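# Lift one staple stick out and set it down

## Task

Remove a single stick of staples from the staple box and rest it on the table with its legs pointing down, placed at a good distance from both the box's tray and its sleeve.

## Robot and tools

Robot: two arms, left_arm and right_arm, each ending in a parallel two-finger gripper with a wrist camera. Calibrated base positions in the scene frame: left_arm (+0.044, +0.347, 0) m, right_arm (-0.017, -0.313, 0) m, both turned only slightly about z. A camera stand sits behind the arms. Loose objects may occasionally get a brief push from outside.

Frames: the scene frame has its origin at table-top height, halfway between the nominal bases; +z points up, +x points out across the table, and left_arm is on the +y side (image left/right does not follow arm names). Reported hand positions and orientations are in the scene frame and may be a few cm off, more at long reach. Every commanded offset, however, is along the axes of that arm's own Hand target. Gripper axes: fingers point along +z, they open and close along y. end_effector_position is the point between the pads, roughly 1 cm short of the fingertips.

Row layout (shared by execute_actions and move): one flat list of 14 numbers, each in [-1, 1]: left_arm dx, dy, dz, rx, ry, rz, opening, then right_arm in the same seven. dx..rz are offsets, not poses: 1.0 equals 0.6 m for translation or 180 degrees for rotation, and rx, ry, rz form one rotation vector. They count from the Hand target each arm had when the action or move began, so repeating an offset moves the hand further. Sending 0 for all six pose numbers re-asks for the current Hand target. The opening is absolute: +1 fully open (0.094 m), -1 closed. A 0 opening means half open, so to leave a gripper alone resend its present command (see Tool commands in results).

execute_actions: actions is a list of actions; each action is a list of up to 15 rows, one per 1/30 s step; a short action repeats its last row to fill 15 steps. All rows in one action count from that action's start pose. cameras: list of names, ["all"], or []; default is all only when actions is empty. An empty actions list just reports state and images.

move: target is one 14-number row or a list of up to 15 rows, every row counted from the same starting Hand targets. The grippers follow straight paths, taking the short way round in rotation, with no obstacle avoidance. speed: top path speed in m/s, 0.002 to 2.9, default 0.25 (rotation capped at twice that in rad/s); one value or one per target. blend: corner rounding in m for lists; 0 means stop at each target. opening_speed: rate of opening change per second on the -1..1 scale, at least 0.2; use a slow one to close on something fragile. grip_force: per-pad force limit in newtons, 10 to 50 (50 is full), one value or one per arm; it persists, and low values close slowly. blocking=false returns after about 0.5 s while motion continues. Paths are capped at 10 s. The result adds a move: line saying how it ended (done, off_target, moving, held, fault) and any limits (paced = pose clipped, held = steps withheld). done means within 10 mm and 2 degrees; neither done nor off_target tells you about contact.

wait: seconds from 0 to 10; arms keep their last command; returns early if a running move ends. stop: brakes a running move (fast moves need room). zoom_image: camera (one of cam_head_left, cam_head_right, cam_high, cam_low, cam_left_wrist, cam_right_wrist) and region [x0, y0, x1, y1] in pixels of that camera's newest image, origin top-left, at most 504 by 504. finished_scene: scene = the current scene's number; ends the scene irreversibly, so the stick must already lie correctly without the robot touching it.

Control behaviour: each step the commanded orientation is limited to 40 degrees from the measured one. Friction and weight can leave a gripper a few cm from its command at rest; waiting does not close that gap, but a further command (even zeros) asks again, and you can add the remaining distance as an offset. Hand target in results is the last command after clipping. An arm blocked by something keeps pushing until you command the target back beyond the gripper.

Reading results: grip_measured is the measured opening on the -1..1 scale (slightly wide when empty; on a firmly held hard part it reads a little below the part's width). To grip, command somewhat below the contact reading; to release, command well above grip_measured. grip_effort_nm is averaged gripper motor effort (negative closing), not pad force, and it keeps a residue at rest. Joint positions, torques and velocities are listed per arm; velocities may read within noise. Joint ranges (rad): waist -2.618 to 3.054, shoulder 0.000 to 3.142, elbow 0.000 to 3.142 (straight at 2.901), wrist pitch -1.571 to 1.571, wrist yaw -1.571 to 1.571, wrist roll -2.094 to 2.094. Images are 896x504; calibration is given per camera and may be slightly off.

Avoid: dropping the stick or letting go of it while it moves, fast or hard contact with the table, box or other fixed things, any touch or squeeze between the two arms or grippers (including closing one gripper on the other's fingers), strain on a wrist camera cable, and anything leaving the table. Route paths around an arm's own base, not close past it. Do not hold loads or stretched poses longer than needed: a MOTOR HOT line appears at 75 °C, and at 90 °C the arm folds and stops working for the rest of the scene.

Each tool is called after "Request:" as name(argument=value, ...), one argument or row to a line, values as JSON.

## Session

Request:
execute_actions(
  actions=[],
)

Scene clock: 0.00 s.
left_arm: end_effector_position=(+0.4481, +0.3619, +0.1128) grip_measured=+1.000 grip_effort_nm=n/a end_effector_quat_wxyz=(+0.600, +0.012, +0.799, +0.021) | right_arm: end_effector_position=(+0.3779, -0.3457, +0.1248) grip_measured=+1.000 grip_effort_nm=n/a end_effector_quat_wxyz=(+0.619, +0.081, +0.779, -0.055)
Joint positions: left_arm=[-0.012 1.531 0.376 0.873 0.024 0.058 0.094] | right_arm=[-0.012 1.494 0.34 0.921 0.186 0.058 0.094]
Joint velocities: within noise
Joint torques (N m): no reading
Heat: left arm: 37 °C; right arm: 35 °C.
Hand target: left_arm +0.4488, +0.3619, +0.1149; +0.602, +0.012, +0.798, +0.021 | right_arm +0.3807, -0.3458, +0.1343; +0.630, +0.082, +0.770, -0.055
Tool commands: left_gripper/opening=+1.0 right_gripper/opening=+1.0
camera_calibration:
cam_left_wrist: T_world_to_cam=[[-0.00298239, -0.998075, -0.0619524, 0.369443], [-0.663699, 0.0483161, -0.746438, 0.402439], [0.747994, 0.0388916, -0.662565, -0.183476], [0, 0, 0, 1]] pos_world=[0.405439, 0.356423, 0.201719]
cam_right_wrist: T_world_to_cam=[[-0.209665, -0.977647, -0.0157429, -0.256371], [-0.611885, 0.143748, -0.777775, 0.416153], [0.762652, -0.153439, -0.628346, -0.172318], [0, 0, 0, 1]] pos_world=[0.332304, -0.336902, 0.211362]

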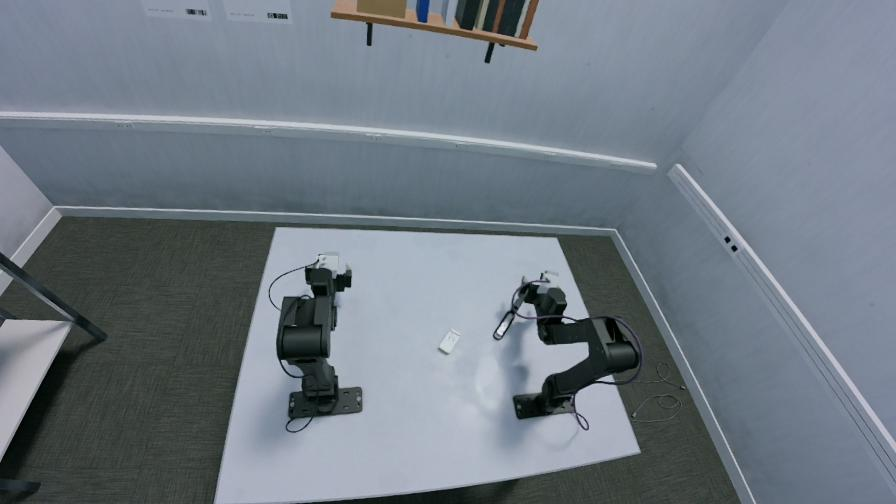

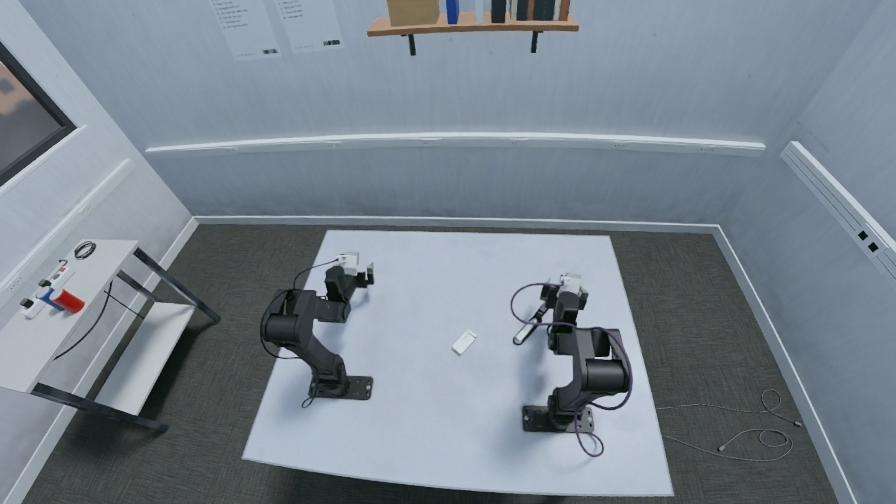

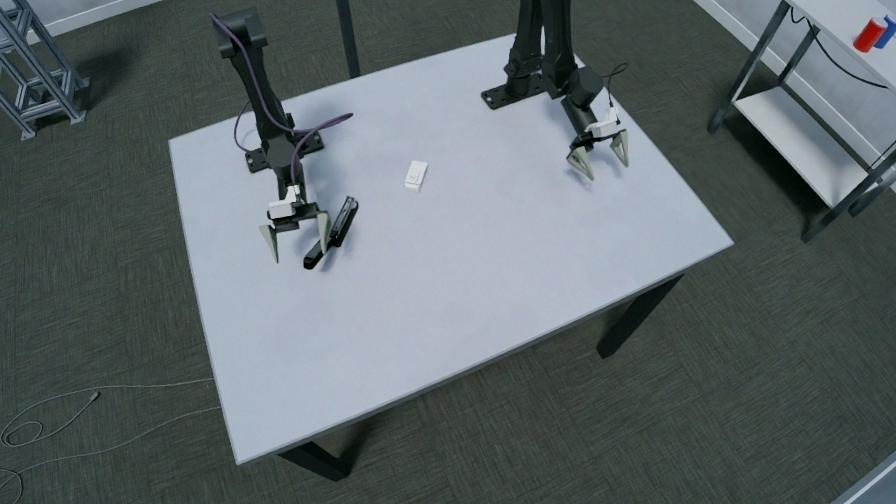

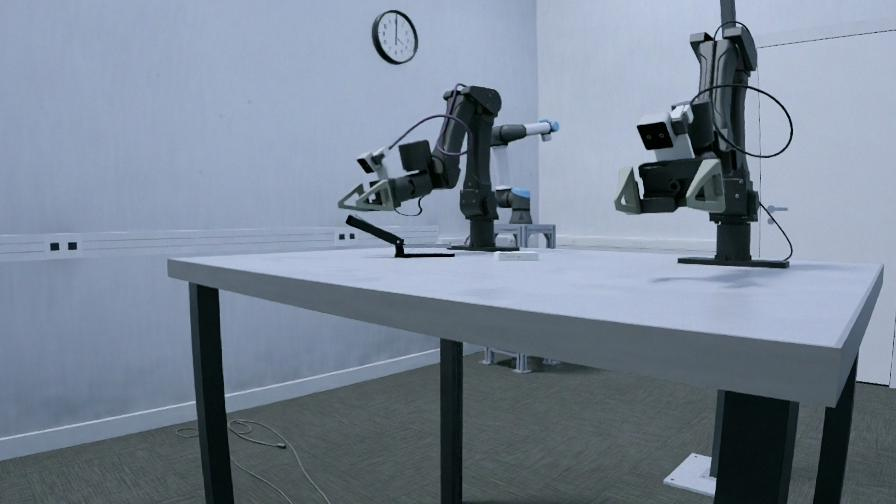

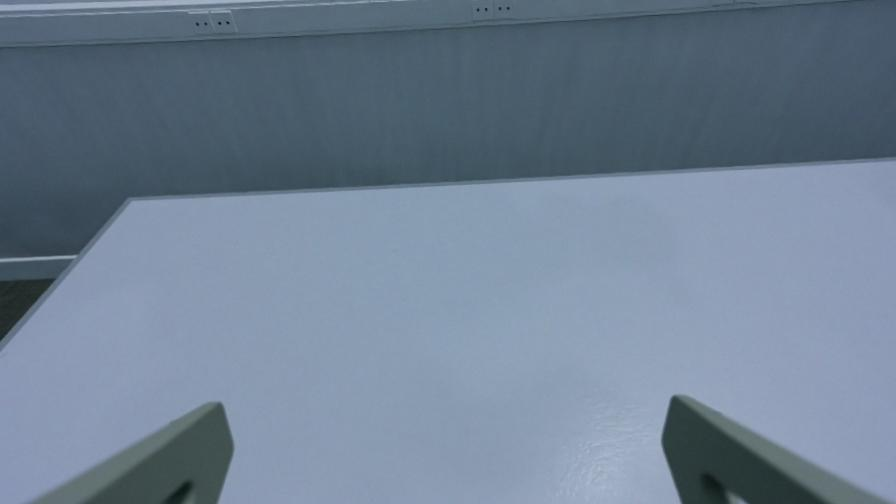

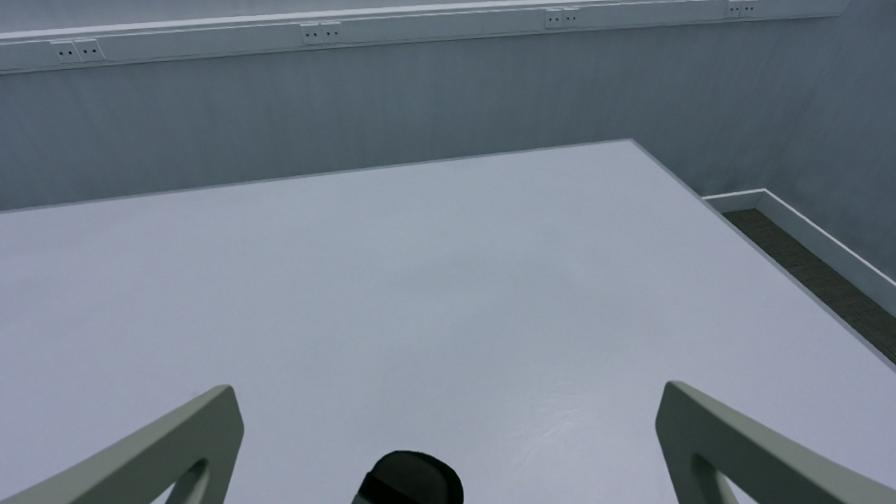

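Request:
zoom_image(
  camera="cam_high",
  region=[370, 140, 470, 210],
)

Request:
zoom_image(
  camera="cam_head_right",
  region=[420, 310, 500, 370],
)

Request:
zoom_image(
  camera="cam_low",
  region=[460, 235, 580, 275],
)

Scaled by 5.040 from the camera's 896x504 image, which has a finer 1280x720 frame.

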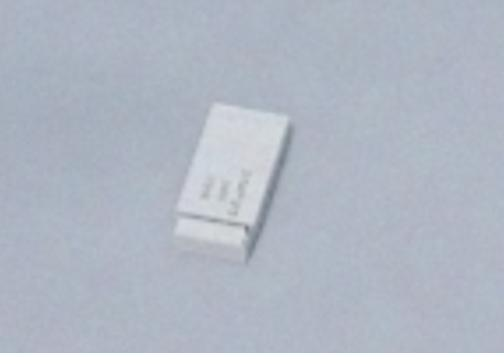

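Scaled by 6.300 from the camera's 896x504 image, which has a finer 1280x720 frame.

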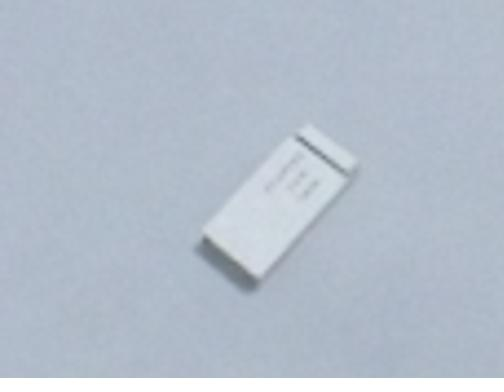

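Scaled by 4.200 from the camera's 896x504 image, which has a finer 1280x720 frame.

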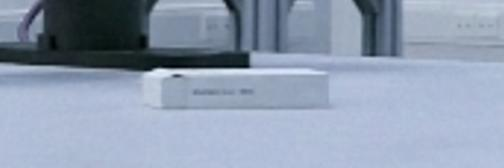

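Request:
move(
  target=[
    [-0.05,-0.1,-0.08,0.03,0.02,0.01,0.6,-0.1145,0.0377,-0.0664,-0.03,0.03,-0.02,0.6],
    [-0.0944,-0.3779,-0.2526,0.1,0.06,0.044,0.6,-0.0723,0.2372,-0.2545,-0.14,0.13,-0.11,0.6],
    [0.0455,-0.4222,-0.4469,0.1988,0.1233,0.0887,0.6,0.0433,0.4177,-0.4308,-0.2817,0.2641,-0.2252,0.2],
  ],
  speed=0.3,
  blend=[0.03,0.06,0],
  grip_force=[15,15],
  cameras=["cam_right_wrist","cam_left_wrist","cam_high"],
)

Scene clock: 102.70 s.
left_arm: end_effector_position=(+0.1884, +0.0954, +0.1560) grip_measured=+0.602 grip_effort_nm=-0.10 end_effector_quat_wxyz=(+0.406, +0.294, +0.852, -0.150) | right_arm: end_effector_position=(+0.1763, -0.0545, +0.1561) grip_measured=+0.203 grip_effort_nm=-0.17 end_effector_quat_wxyz=(+0.199, -0.420, +0.881, +0.090)
Joint positions: left_arm=[-1.419 0.946 0.652 -0.505 -0.511 -0.487 0.075] | right_arm=[0.932 1.356 1.14 -0.915 0.031 0.047 0.057]
Joint torques (N m): left_arm=[-0.58 -3.41 5.91 1.36 -0.26 -0.08] | right_arm=[0.36 -4.27 9.54 1.14 -0.11 -0.06]
Heat: left arm: 37 °C; right arm: 34 °C.
Hand target: left_arm +0.1849, +0.1050, +0.1500; +0.399, +0.299, +0.856, -0.139 | right_arm +0.1759, -0.0502, +0.1653; +0.202, -0.424, +0.877, +0.098
Off the commanded pose: left_arm 0.012 m, 2 deg | right_arm 0.010 m, 1 deg.
grip_force (N): 15, 15
move: off_target (left_arm)
camera_calibration:
cam_left_wrist: T_world_to_cam=[[-0.633313, -0.773851, 0.00831068, 0.191738], [-0.698356, 0.566835, -0.437032, 0.184144], [0.333487, -0.282582, -0.899407, 0.19548], [0, 0, 0, 1]] pos_world=[0.184838, 0.0992362, 0.254699]
cam_right_wrist: T_world_to_cam=[[0.768561, -0.639488, 0.0191911, -0.172932], [-0.63971, -0.768567, 0.00870223, 0.107783], [0.00918464, -0.0189649, -0.999778, 0.243998], [0, 0, 0, 1]] pos_world=[0.199618, -0.0231222, 0.246324]
Images, in order (width x height): cam_high 896x504, cam_left_wrist 896x504, cam_right_wrist 896x504.

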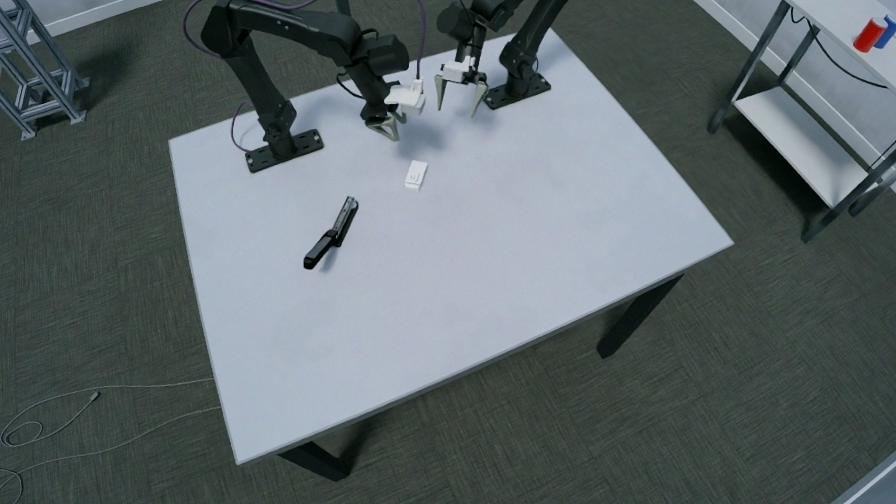

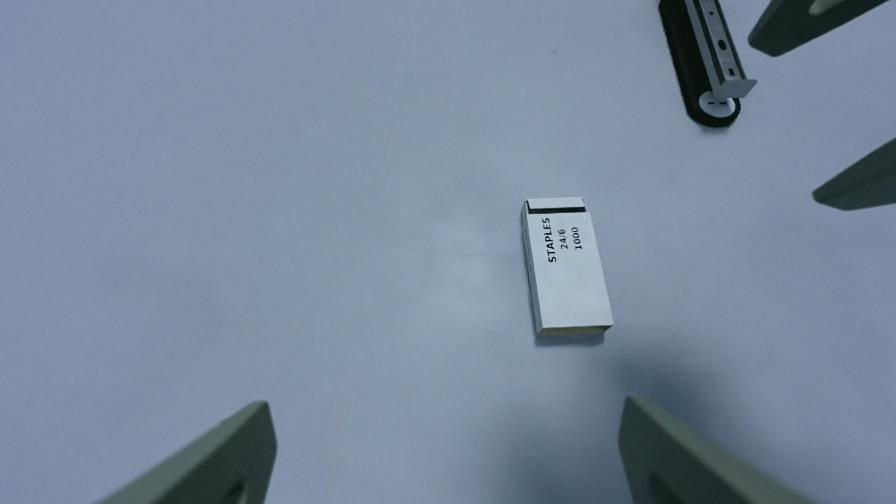

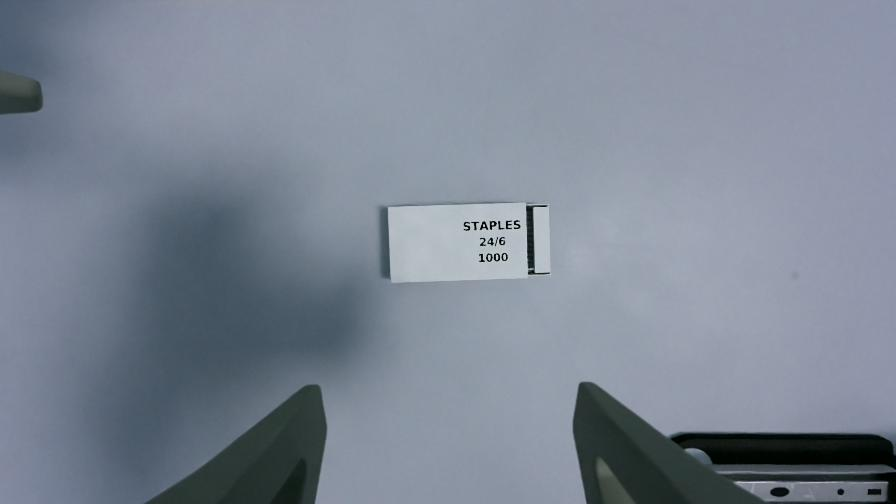

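Request:
move(
  target=[
    [0,0,0,0,0,0,0.3,-0.0327,-0.1482,0.0808,0.0618,0.1653,0.5038,0.1],
    [-0.0101,-0.1283,0.1806,0,0,0,0.3,-0.0105,-0.0982,0.1262,0.0618,0.1653,0.5038,0.1],
  ],
  speed=[0.4,0.2],
  blend=[0.02,0],
  cameras=["cam_right_wrist","cam_left_wrist"],
)

Scene clock: 164.57 s.
left_arm: end_effector_position=(+0.2003, +0.0015, +0.0794) grip_measured=+0.302 grip_effort_nm=-0.10 end_effector_quat_wxyz=(+0.387, +0.308, +0.859, -0.130) | right_arm: end_effector_position=(+0.2459, -0.0594, +0.0904) grip_measured=+0.103 grip_effort_nm=-0.17 end_effector_quat_wxyz=(-0.106, +0.325, +0.940, +0.018)
Joint positions: left_arm=[-1.44 1.514 0.738 -0.094 -0.511 -0.506 0.061] | right_arm=[0.657 2.013 1.692 -1.334 -0.197 1.326 0.052]
Joint torques (N m): left_arm=[0.14 -4.51 8.36 2.1 -0.41 0] | right_arm=[0.29 -12.04 5.52 0.45 -0.15 0.06]
Heat: left arm: 36 °C; right arm: 34 °C.
Hand target: left_arm +0.2050, -0.0093, +0.0850; +0.399, +0.299, +0.856, -0.139 | right_arm +0.2461, -0.0563, +0.1000; -0.099, +0.327, +0.939, +0.034
Off the commanded pose: left_arm 0.013 m, 2 deg | right_arm 0.010 m, 2 deg.
grip_force (N): 15, 15
move: off_target (left_arm); blend cut to 0 m at target 1
camera_calibration:
cam_left_wrist: T_world_to_cam=[[-0.64015, -0.767928, -0.0222417, 0.131073], [-0.702821, 0.597077, -0.386706, 0.208914], [0.310242, -0.231918, -0.921935, 0.102396], [0, 0, 0, 1]] pos_world=[0.198968, -0.000335521, 0.178106]
cam_right_wrist: T_world_to_cam=[[-0.61623, -0.785894, 0.0513015, 0.100639], [-0.601548, 0.511724, 0.613415, 0.161074], [-0.508331, 0.347144, -0.788093, 0.307444], [0, 0, 0, 1]] pos_world=[0.315194, -0.110062, 0.138326]
Images, in order (width x height): cam_left_wrist 896x504, cam_right_wrist 896x504.

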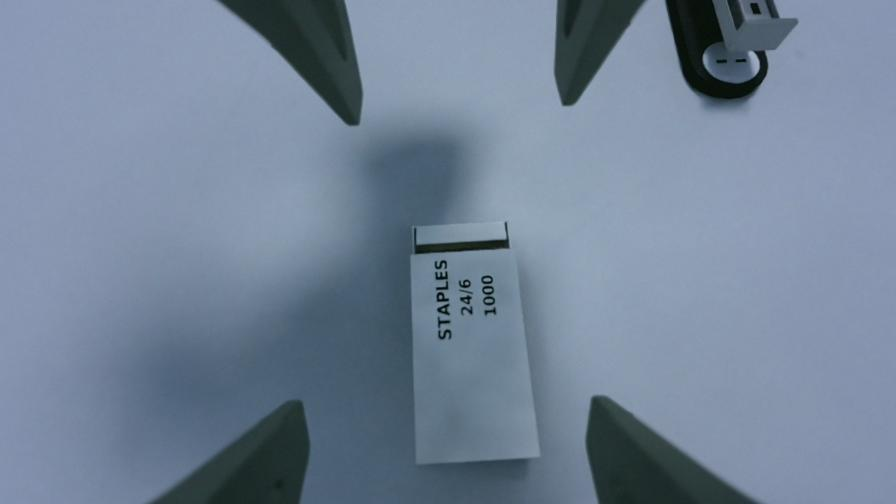

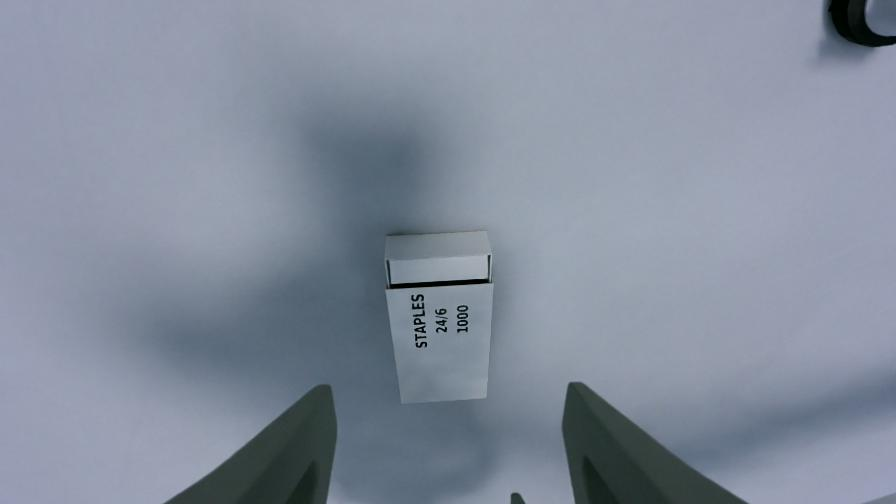

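Request:
move(
  target=[0.0438,-0.0135,0.0513,0,0,0,0.3,-0.0092,0.008,0.0747,0,0,0,0.1],
  speed=0.12,
  cameras=["cam_right_wrist","cam_left_wrist"],
)

Scene clock: 216.70 s.
left_arm: end_effector_position=(+0.2044, -0.0201, +0.0519) grip_measured=+0.302 grip_effort_nm=-0.09 end_effector_quat_wxyz=(+0.394, +0.302, +0.856, -0.143) | right_arm: end_effector_position=(+0.2471, -0.0536, +0.0578) grip_measured=+0.103 grip_effort_nm=-0.17 end_effector_quat_wxyz=(-0.096, +0.326, +0.940, +0.032)
Joint positions: left_arm=[-1.44 1.661 0.732 0.091 -0.511 -0.506 0.061] | right_arm=[0.667 2.015 1.566 -1.17 -0.197 1.34 0.052]
Joint torques (N m): left_arm=[-0.5 -5.52 4.67 2.15 -0.43 -0.05] | right_arm=[0.59 -8.81 5.59 0.56 -0.18 0.07]
Heat: left arm: 41 °C; right arm: 35 °C.
Hand target: left_arm +0.2051, -0.0197, +0.0450; +0.399, +0.299, +0.856, -0.139 | right_arm +0.2460, -0.0501, +0.0550; -0.099, +0.327, +0.939, +0.035
Off the commanded pose: left_arm 0.007 m, 1 deg | right_arm 0.005 m, 1 deg.
grip_force (N): 15, 15
move: done
camera_calibration:
cam_left_wrist: T_world_to_cam=[[-0.639857, -0.768492, -0.0017231, 0.115349], [-0.700758, 0.584378, -0.409196, 0.214656], [0.315471, -0.260619, -0.912445, 0.0686853], [0, 0, 0, 1]] pos_world=[0.20256, -0.0188947, 0.150707]
cam_right_wrist: T_world_to_cam=[[-0.619952, -0.784428, 0.0182204, 0.110442], [-0.616408, 0.501267, 0.607266, 0.182305], [-0.48549, 0.365244, -0.79429, 0.276069], [0, 0, 0, 1]] pos_world=[0.314872, -0.105583, 0.106559]
Images, in order (width x height): cam_left_wrist 896x504, cam_right_wrist 896x504.

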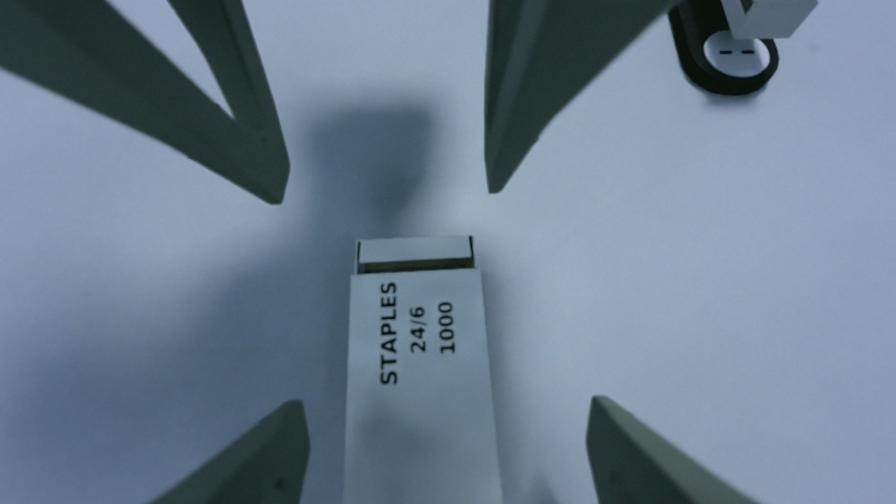

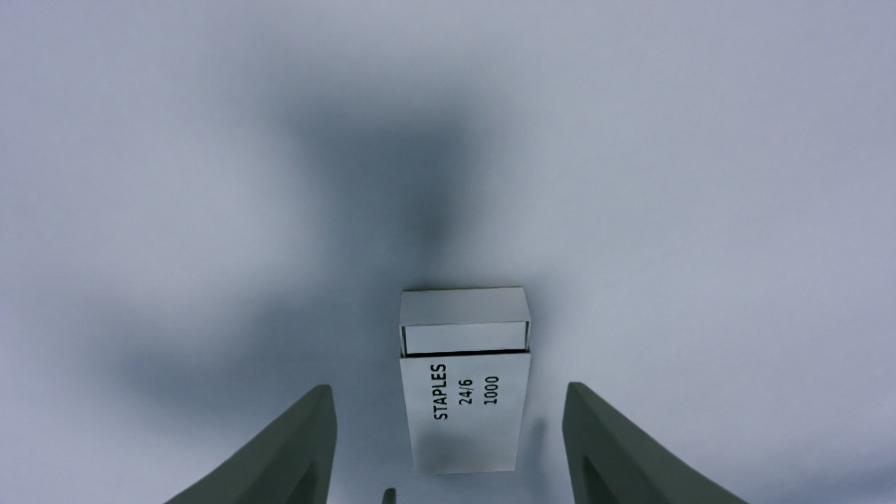

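Request:
move(
  target=[0.0173,0.0142,-0.0078,0,0,0,0.3,-0.0005,-0.01,0.034,0,0,0,0.1],
  speed=0.1,
  cameras=["cam_right_wrist","cam_left_wrist"],
)

Scene clock: 235.73 s.
left_arm: end_effector_position=(+0.2015, -0.0049, +0.0357) grip_measured=+0.302 grip_effort_nm=-0.09 end_effector_quat_wxyz=(+0.387, +0.307, +0.859, -0.131) | right_arm: end_effector_position=(+0.2400, -0.0561, +0.0359) grip_measured=+0.103 grip_effort_nm=-0.17 end_effector_quat_wxyz=(-0.098, +0.326, +0.940, +0.029)
Joint positions: left_arm=[-1.44 1.661 0.67 0.122 -0.511 -0.506 0.061] | right_arm=[0.674 2.015 1.476 -1.084 -0.197 1.347 0.052]
Joint torques (N m): left_arm=[-0.53 -7.71 4.38 2.12 -0.44 -0.05] | right_arm=[0.58 -9.18 5.5 0.54 -0.18 0.06]
Heat: left arm: 38 °C; right arm: 37 °C.
Hand target: left_arm +0.2024, -0.0068, +0.0402; +0.399, +0.299, +0.856, -0.139 | right_arm +0.2391, -0.0524, +0.0349; -0.099, +0.327, +0.939, +0.034
Off the commanded pose: left_arm 0.005 m, 2 deg | right_arm 0.004 m, 1 deg.
grip_force (N): 15, 15
move: done
camera_calibration:
cam_left_wrist: T_world_to_cam=[[-0.639938, -0.768135, -0.021183, 0.125848], [-0.702979, 0.596343, -0.38755, 0.196798], [0.310323, -0.233117, -0.921605, 0.0602986], [0, 0, 0, 1]] pos_world=[0.200168, -0.00663385, 0.134506]
cam_right_wrist: T_world_to_cam=[[-0.620038, -0.784202, 0.024084, 0.104323], [-0.613475, 0.50373, 0.608198, 0.191913], [-0.489082, 0.362331, -0.79342, 0.256721], [0, 0, 0, 1]] pos_world=[0.307975, -0.10788, 0.0844538]
Images, in order (width x height): cam_left_wrist 896x504, cam_right_wrist 896x504.

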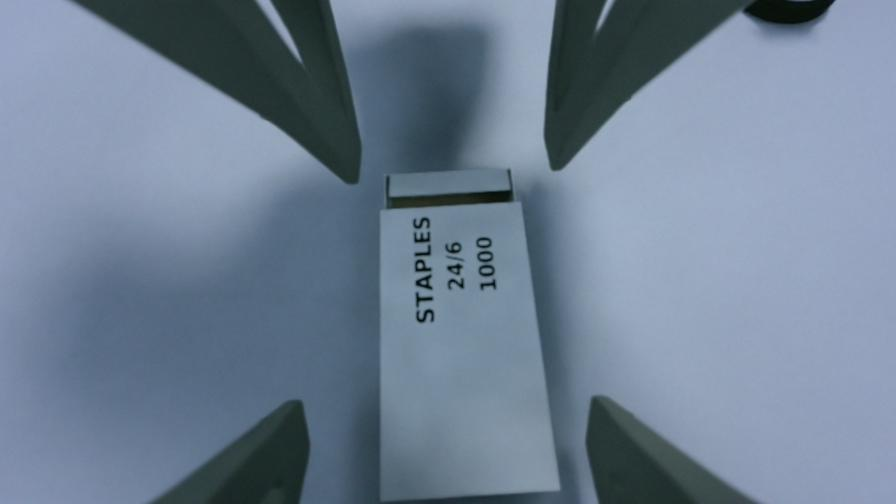

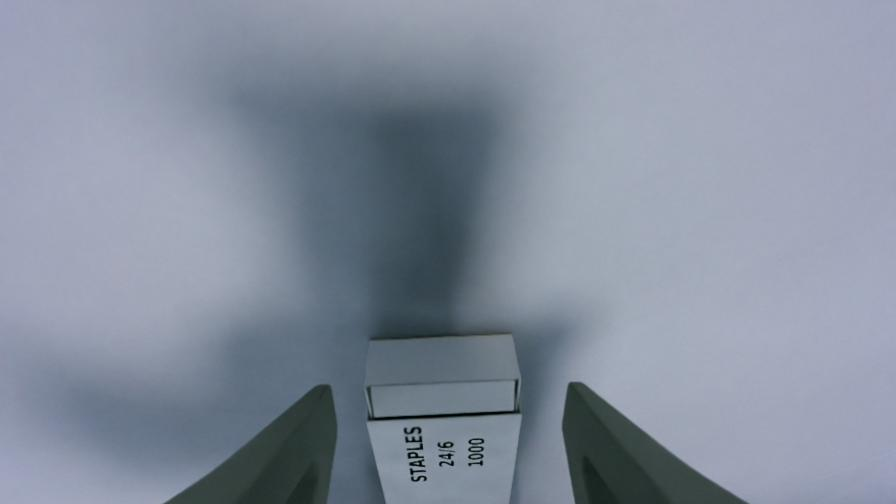

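Request:
move(
  target=[
    [0.0115,-0.0083,0.0096,0,0,0,0.3,-0.0036,0,0.0171,0,0,0,0.1],
    [0.0115,-0.0083,0.0096,0,0,0,-0.3,-0.0036,0,0.0171,0,0,0,0.1],
  ],
  speed=0.06,
  opening_speed=0.5,
  cameras=["cam_right_wrist","cam_left_wrist"],
)

Scene clock: 254.30 s.
left_arm: end_effector_position=(+0.1984, -0.0120, +0.0381) grip_measured=-0.298 grip_effort_nm=-0.10 end_effector_quat_wxyz=(+0.393, +0.303, +0.856, -0.145) | right_arm: end_effector_position=(+0.2407, -0.0555, +0.0280) grip_measured=+0.103 grip_effort_nm=-0.17 end_effector_quat_wxyz=(-0.095, +0.326, +0.940, +0.033)
Joint positions: left_arm=[-1.454 1.67 0.67 0.157 -0.515 -0.517 0.033] | right_arm=[0.674 2.021 1.451 -1.046 -0.197 1.347 0.052]
Joint torques (N m): left_arm=[-0.53 -5.14 4.34 2.12 -0.5 -0.06] | right_arm=[0.58 -8.54 5.38 0.56 -0.18 0.08]
Heat: left arm: 36 °C; right arm: 38 °C.
Hand target: left_arm +0.1993, -0.0106, +0.0311; +0.399, +0.299, +0.856, -0.139 | right_arm +0.2391, -0.0523, +0.0245; -0.099, +0.327, +0.939, +0.035
Off the commanded pose: left_arm 0.007 m, 1 deg | right_arm 0.005 m, 1 deg.
grip_force (N): 15, 15
move: done
camera_calibration:
cam_left_wrist: T_world_to_cam=[[-0.642253, -0.766491, 0.00153914, 0.118121], [-0.699995, 0.585714, -0.408591, 0.199776], [0.31228, -0.263496, -0.912716, 0.0606577], [0, 0, 0, 1]] pos_world=[0.196763, -0.0104903, 0.136808]
cam_right_wrist: T_world_to_cam=[[-0.620204, -0.784272, 0.0162582, 0.105708], [-0.617246, 0.5007, 0.606883, 0.197573], [-0.484102, 0.366356, -0.794625, 0.249656], [0, 0, 0, 1]] pos_world=[0.308371, -0.107484, 0.0767612]
Images, in order (width x height): cam_left_wrist 896x504, cam_right_wrist 896x504.

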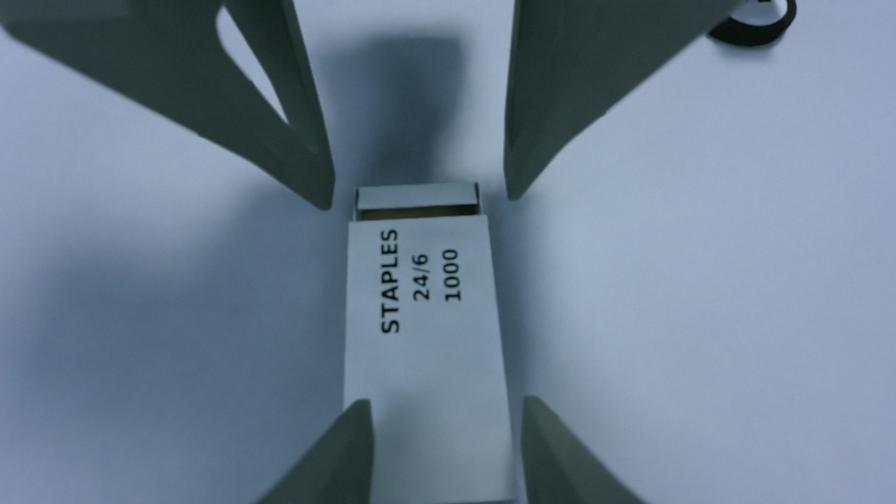

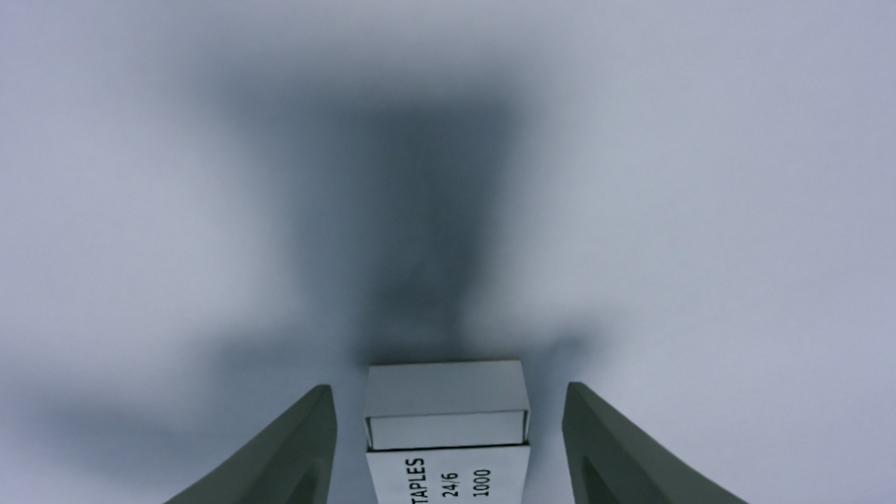

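Request:
move(
  target=[
    [0,0,0,0,0,0,0.3,0,0,0,0,0,0,0.1],
    [0.0115,0,0.0096,0,0,0,0.3,-0.0026,0,0.0122,0,0,0,0.1],
  ],
  speed=0.05,
  cameras=["cam_left_wrist"],
)

Scene clock: 270.83 s.
left_arm: end_effector_position=(+0.1985, -0.0121, +0.0289) grip_measured=+0.298 grip_effort_nm=0.08 end_effector_quat_wxyz=(+0.393, +0.303, +0.856, -0.144) | right_arm: end_effector_position=(+0.2407, -0.0555, +0.0205) grip_measured=+0.103 grip_effort_nm=-0.17 end_effector_quat_wxyz=(-0.096, +0.326, +0.940, +0.033)
Joint positions: left_arm=[-1.454 1.702 0.657 0.202 -0.516 -0.517 0.061] | right_arm=[0.674 2.031 1.434 -1.02 -0.197 1.347 0.052]
Joint torques (N m): left_arm=[-0.4 -5.38 4.21 2.16 -0.48 -0.05] | right_arm=[0.65 -8.57 5.34 0.57 -0.17 0.08]
Heat: left arm: 37 °C; right arm: 37 °C.
Hand target: left_arm +0.1993, -0.0106, +0.0221; +0.399, +0.299, +0.856, -0.139 | right_arm +0.2391, -0.0523, +0.0170; -0.099, +0.327, +0.939, +0.034
Off the commanded pose: left_arm 0.007 m, 1 deg | right_arm 0.005 m, 1 deg.
grip_force (N): 15, 15
move: done
camera_calibration:
cam_left_wrist: T_world_to_cam=[[-0.641871, -0.766812, 0.00110851, 0.118021], [-0.700306, 0.585611, -0.408205, 0.196257], [0.312367, -0.262791, -0.91289, 0.0522803], [0, 0, 0, 1]] pos_world=[0.196864, -0.0106913, 0.127708]
Images, in order (width x height): cam_left_wrist 896x504.

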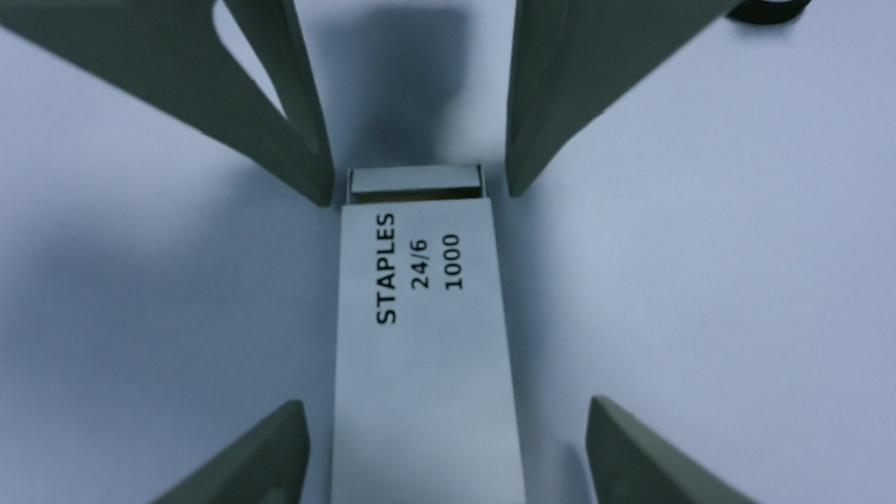

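Request:
move(
  target=[0.0051,0,0.0043,0,0,0,-0.3,0,0,0,0,0,0,0.1],
  speed=0.05,
  opening_speed=0.5,
  cameras=["cam_left_wrist","cam_right_wrist"],
)

Scene clock: 276.03 s.
left_arm: end_effector_position=(+0.1985, -0.0122, +0.0250) grip_measured=-0.182 grip_effort_nm=-0.36 end_effector_quat_wxyz=(+0.393, +0.302, +0.856, -0.144) | right_arm: end_effector_position=(+0.2407, -0.0555, +0.0205) grip_measured=+0.103 grip_effort_nm=-0.17 end_effector_quat_wxyz=(-0.096, +0.326, +0.940, +0.033)
Joint positions: left_arm=[-1.454 1.716 0.651 0.223 -0.516 -0.517 0.038] | right_arm=[0.674 2.031 1.434 -1.02 -0.197 1.347 0.052]
Joint torques (N m): left_arm=[-0.55 -5.35 4.1 2.17 -0.48 -0.09] | right_arm=[0.68 -8.57 5.35 0.56 -0.18 0.08]
Heat: left arm: 37 °C; right arm: 37 °C.
Hand target: left_arm +0.1993, -0.0105, +0.0181; +0.398, +0.299, +0.856, -0.139 | right_arm +0.2391, -0.0524, +0.0170; -0.099, +0.327, +0.939, +0.034
Off the commanded pose: left_arm 0.007 m, 1 deg | right_arm 0.005 m, 1 deg.
grip_force (N): 15, 15
move: done
camera_calibration:
cam_left_wrist: T_world_to_cam=[[-0.641864, -0.766817, 0.0016343, 0.117883], [-0.700261, 0.585282, -0.408754, 0.194778], [0.312483, -0.263509, -0.912643, 0.048633], [0, 0, 0, 1]] pos_world=[0.196863, -0.0107903, 0.123808]
cam_right_wrist: T_world_to_cam=[[-0.620122, -0.784329, 0.0166159, 0.105774], [-0.617089, 0.500755, 0.606997, 0.202074], [-0.484406, 0.366159, -0.79453, 0.243763], [0, 0, 0, 1]] pos_world=[0.308371, -0.107484, 0.0692607]
Images, in order (width x height): cam_left_wrist 896x504, cam_right_wrist 896x504.

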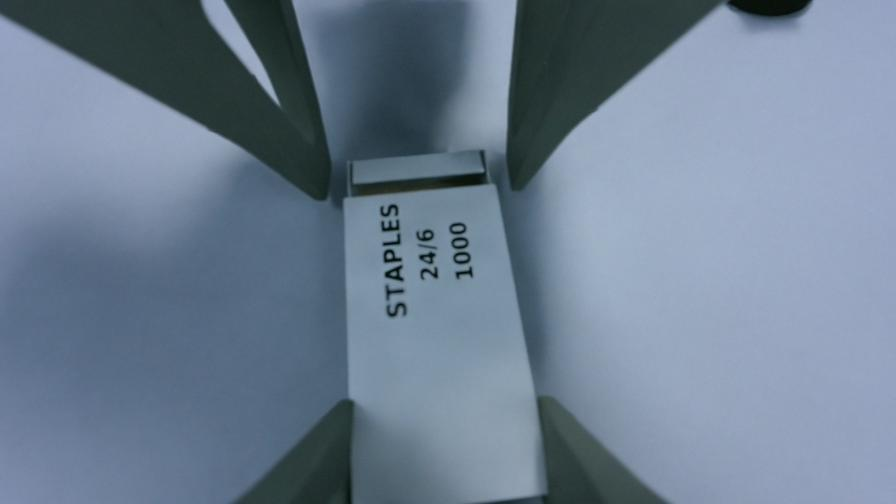

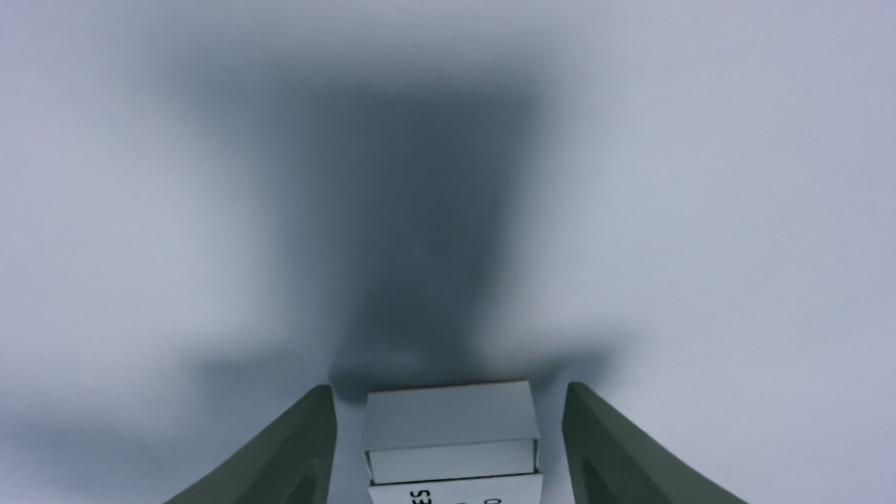

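Request:
move(
  target=[
    [0,0,0,0,0,0,-0.3,0,0,0,0,0,0,-0.35],
    [0,0,0,0,0,0,-0.3,-0.0815,0,-0.0173,0,0,0,-0.35],
  ],
  speed=0.07,
  opening_speed=0.5,
  cameras=["cam_left_wrist","cam_right_wrist"],
)

Scene clock: 287.30 s.
left_arm: end_effector_position=(+0.2030, -0.0188, +0.0343) grip_measured=-0.200 grip_effort_nm=-0.39 end_effector_quat_wxyz=(+0.411, +0.287, +0.850, -0.160) | right_arm: end_effector_position=(+0.2534, -0.0694, +0.0201) grip_measured=-0.210 grip_effort_nm=-0.40 end_effector_quat_wxyz=(-0.140, +0.322, +0.935, +0.045)
Joint positions: left_arm=[-1.453 1.716 0.651 0.274 -0.536 -0.521 0.038] | right_arm=[0.583 2.076 1.483 -1.077 -0.278 1.243 0.037]
Joint torques (N m): left_arm=[-0.54 -5.57 4 1.64 -0.27 -0.04] | right_arm=[-2.96 -8.39 8.09 0.45 0.6 -0.16]
Heat: left arm: 38 °C; right arm: 35 °C.
Hand target: left_arm +0.1992, -0.0106, +0.0181; +0.399, +0.299, +0.856, -0.139 | right_arm +0.2783, -0.0835, +0.0169; -0.099, +0.327, +0.939, +0.034
Off the commanded pose: left_arm 0.019 m, 3 deg | right_arm 0.029 m, 5 deg.
grip_force (N): 15, 15
move: off_target (left_arm, right_arm)
camera_calibration:
cam_left_wrist: T_world_to_cam=[[-0.629743, -0.776341, 0.0268012, 0.112193], [-0.700203, 0.552367, -0.452334, 0.206374], [0.336362, -0.303621, -0.891446, 0.0476266], [0, 0, 0, 1]] pos_world=[0.199137, -0.0124336, 0.1328]
cam_right_wrist: T_world_to_cam=[[-0.615177, -0.788096, 0.0214871, 0.101195], [-0.570841, 0.464058, 0.677341, 0.201445], [-0.543781, 0.404419, -0.735355, 0.27121], [0, 0, 0, 1]] pos_world=[0.324725, -0.123413, 0.0608139]
Images, in order (width x height): cam_left_wrist 896x504, cam_right_wrist 896x504.

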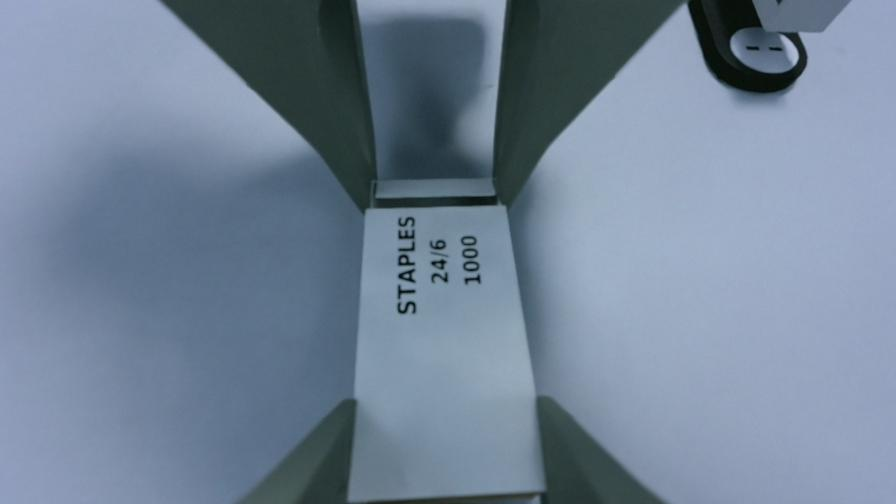

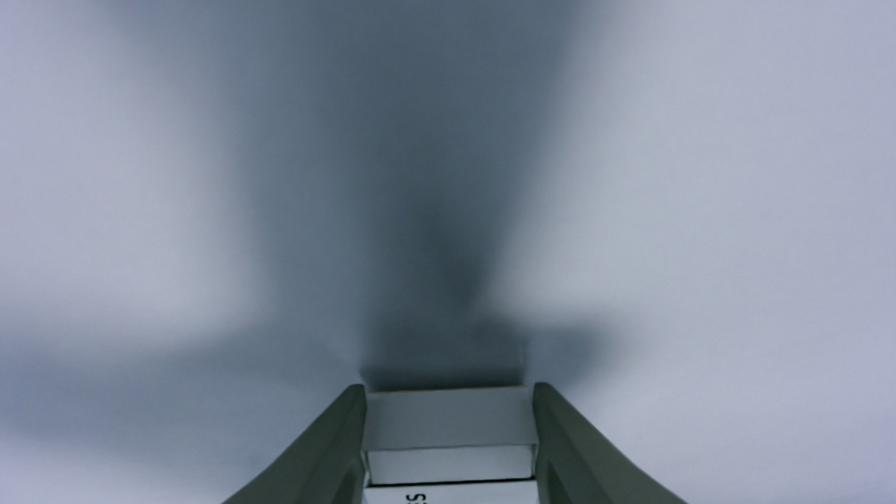

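Request:
move(
  target=[
    [0,0,0,0,0,0,-0.3,0.0570,0,0.0121,0,0,0,-0.35],
    [0,0,0,0,0,0,-0.3,0.0570,0,0.0121,0,0,0,0.1],
  ],
  speed=0.07,
  opening_speed=0.7,
  cameras=["cam_left_wrist","cam_right_wrist"],
)

Scene clock: 304.20 s.
left_arm: end_effector_position=(+0.2029, -0.0180, +0.0335) grip_measured=-0.200 grip_effort_nm=-0.39 end_effector_quat_wxyz=(+0.410, +0.286, +0.851, -0.159) | right_arm: end_effector_position=(+0.2481, -0.0632, +0.0175) grip_measured=+0.097 grip_effort_nm=0.14 end_effector_quat_wxyz=(-0.114, +0.327, +0.938, +0.031)
Joint positions: left_arm=[-1.453 1.716 0.649 0.274 -0.536 -0.524 0.038] | right_arm=[0.632 2.063 1.465 -1.05 -0.223 1.306 0.052]
Joint torques (N m): left_arm=[-0.66 -5.53 4.19 1.58 -0.28 0.03] | right_arm=[0.9 -10.24 4.62 0.65 0.07 0.09]
Heat: left arm: 36 °C; right arm: 34 °C.
Hand target: left_arm +0.1993, -0.0106, +0.0182; +0.399, +0.299, +0.856, -0.139 | right_arm +0.2508, -0.0617, +0.0169; -0.099, +0.327, +0.939, +0.034
Off the commanded pose: left_arm 0.018 m, 3 deg | right_arm 0.003 m, 2 deg.
grip_force (N): 15, 15
move: off_target (left_arm)
camera_calibration:
cam_left_wrist: T_world_to_cam=[[-0.628252, -0.777518, 0.0276801, 0.112391], [-0.702087, 0.551254, -0.450769, 0.205899], [0.335222, -0.30263, -0.892211, 0.047521], [0, 0, 0, 1]] pos_world=[0.199239, -0.0117352, 0.132101]
cam_right_wrist: T_world_to_cam=[[-0.62128, -0.782897, 0.0329277, 0.10445], [-0.593385, 0.497503, 0.63276, 0.205829], [-0.511767, 0.373582, -0.773648, 0.25474], [0, 0, 0, 1]] pos_world=[0.317396, -0.115794, 0.0633997]
Images, in order (width x height): cam_left_wrist 896x504, cam_right_wrist 896x504.

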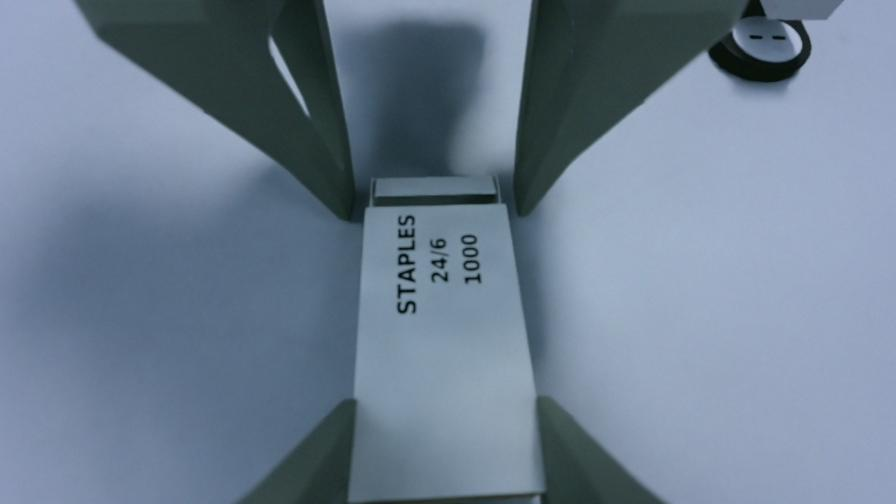

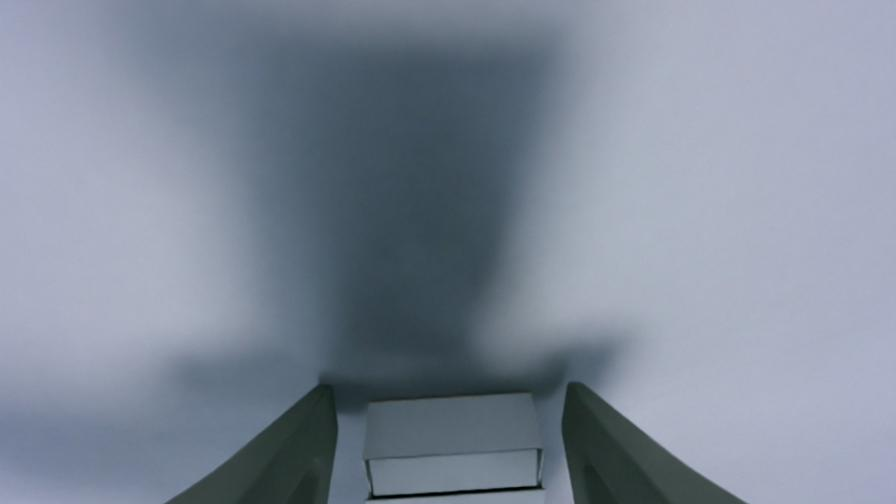

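Request:
move(
  target=[0.0077,0,0.0064,0,0,0,-0.3,-0.013,0,-0.0028,0,0,0,0.1],
  speed=0.07,
  cameras=["cam_right_wrist","cam_low"],
)

Request:
zoom_image(
  camera="cam_low",
  region=[440, 200, 600, 290],
)

Scene clock: 317.77 s.
left_arm: end_effector_position=(+0.2025, -0.0158, +0.0268) grip_measured=-0.201 grip_effort_nm=-0.39 end_effector_quat_wxyz=(+0.406, +0.290, +0.853, -0.152) | right_arm: end_effector_position=(+0.2497, -0.0649, +0.0175) grip_measured=+0.097 grip_effort_nm=0.13 end_effector_quat_wxyz=(-0.114, +0.327, +0.938, +0.031)
Joint positions: left_arm=[-1.453 1.733 0.646 0.275 -0.536 -0.524 0.038] | right_arm=[0.626 2.063 1.465 -1.05 -0.223 1.3 0.052]
Joint torques (N m): left_arm=[-0.64 -4.98 3.64 1.93 -0.25 0.04] | right_arm=[-0.53 -9.59 5.64 0.56 0.09 -0.06]
Heat: left arm: 35 °C; right arm: 34 °C.
Hand target: left_arm +0.1993, -0.0105, +0.0121; +0.399, +0.299, +0.856, -0.139 | right_arm +0.2571, -0.0667, +0.0169; -0.099, +0.327, +0.939, +0.034
Off the commanded pose: left_arm 0.016 m, 2 deg | right_arm 0.008 m, 2 deg.
grip_force (N): 15, 15
move: off_target (left_arm)
camera_calibration:
cam_right_wrist: T_world_to_cam=[[-0.622039, -0.782346, 0.0316583, 0.104361], [-0.593377, 0.4974, 0.632849, 0.207658], [-0.510853, 0.374871, -0.773628, 0.255963], [0, 0, 0, 1]] pos_world=[0.318895, -0.117596, 0.0633003]
Images, in order (width x height): cam_low 896x504, cam_right_wrist 896x504.

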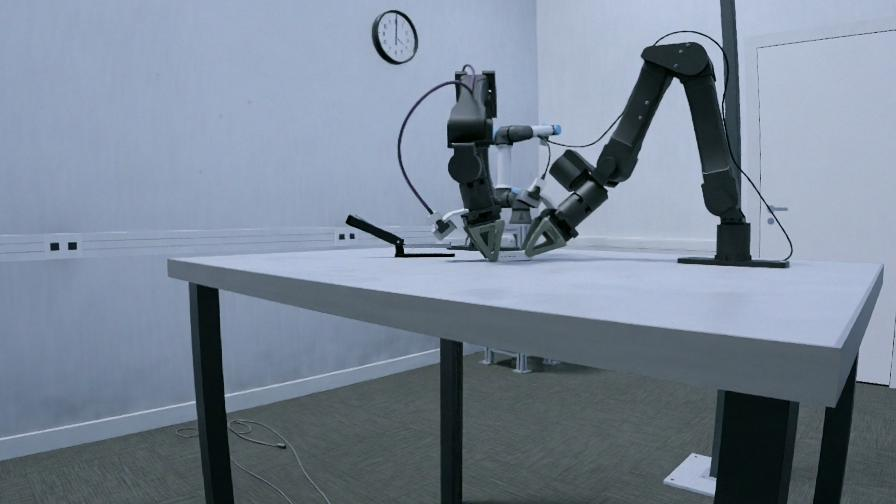

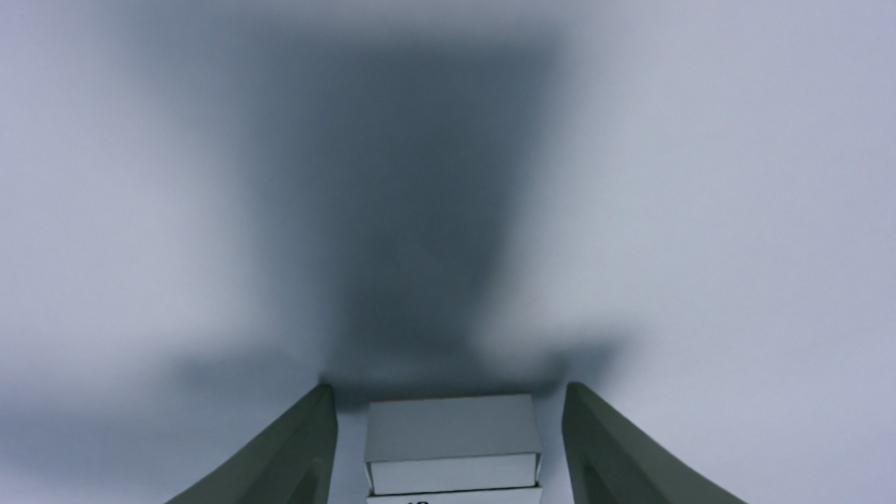

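Scaled by 3.150 from the camera's 896x504 image, which has a finer 1280x720 frame.

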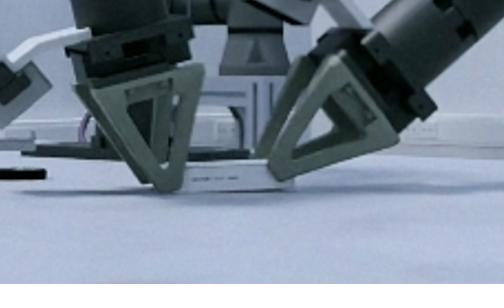

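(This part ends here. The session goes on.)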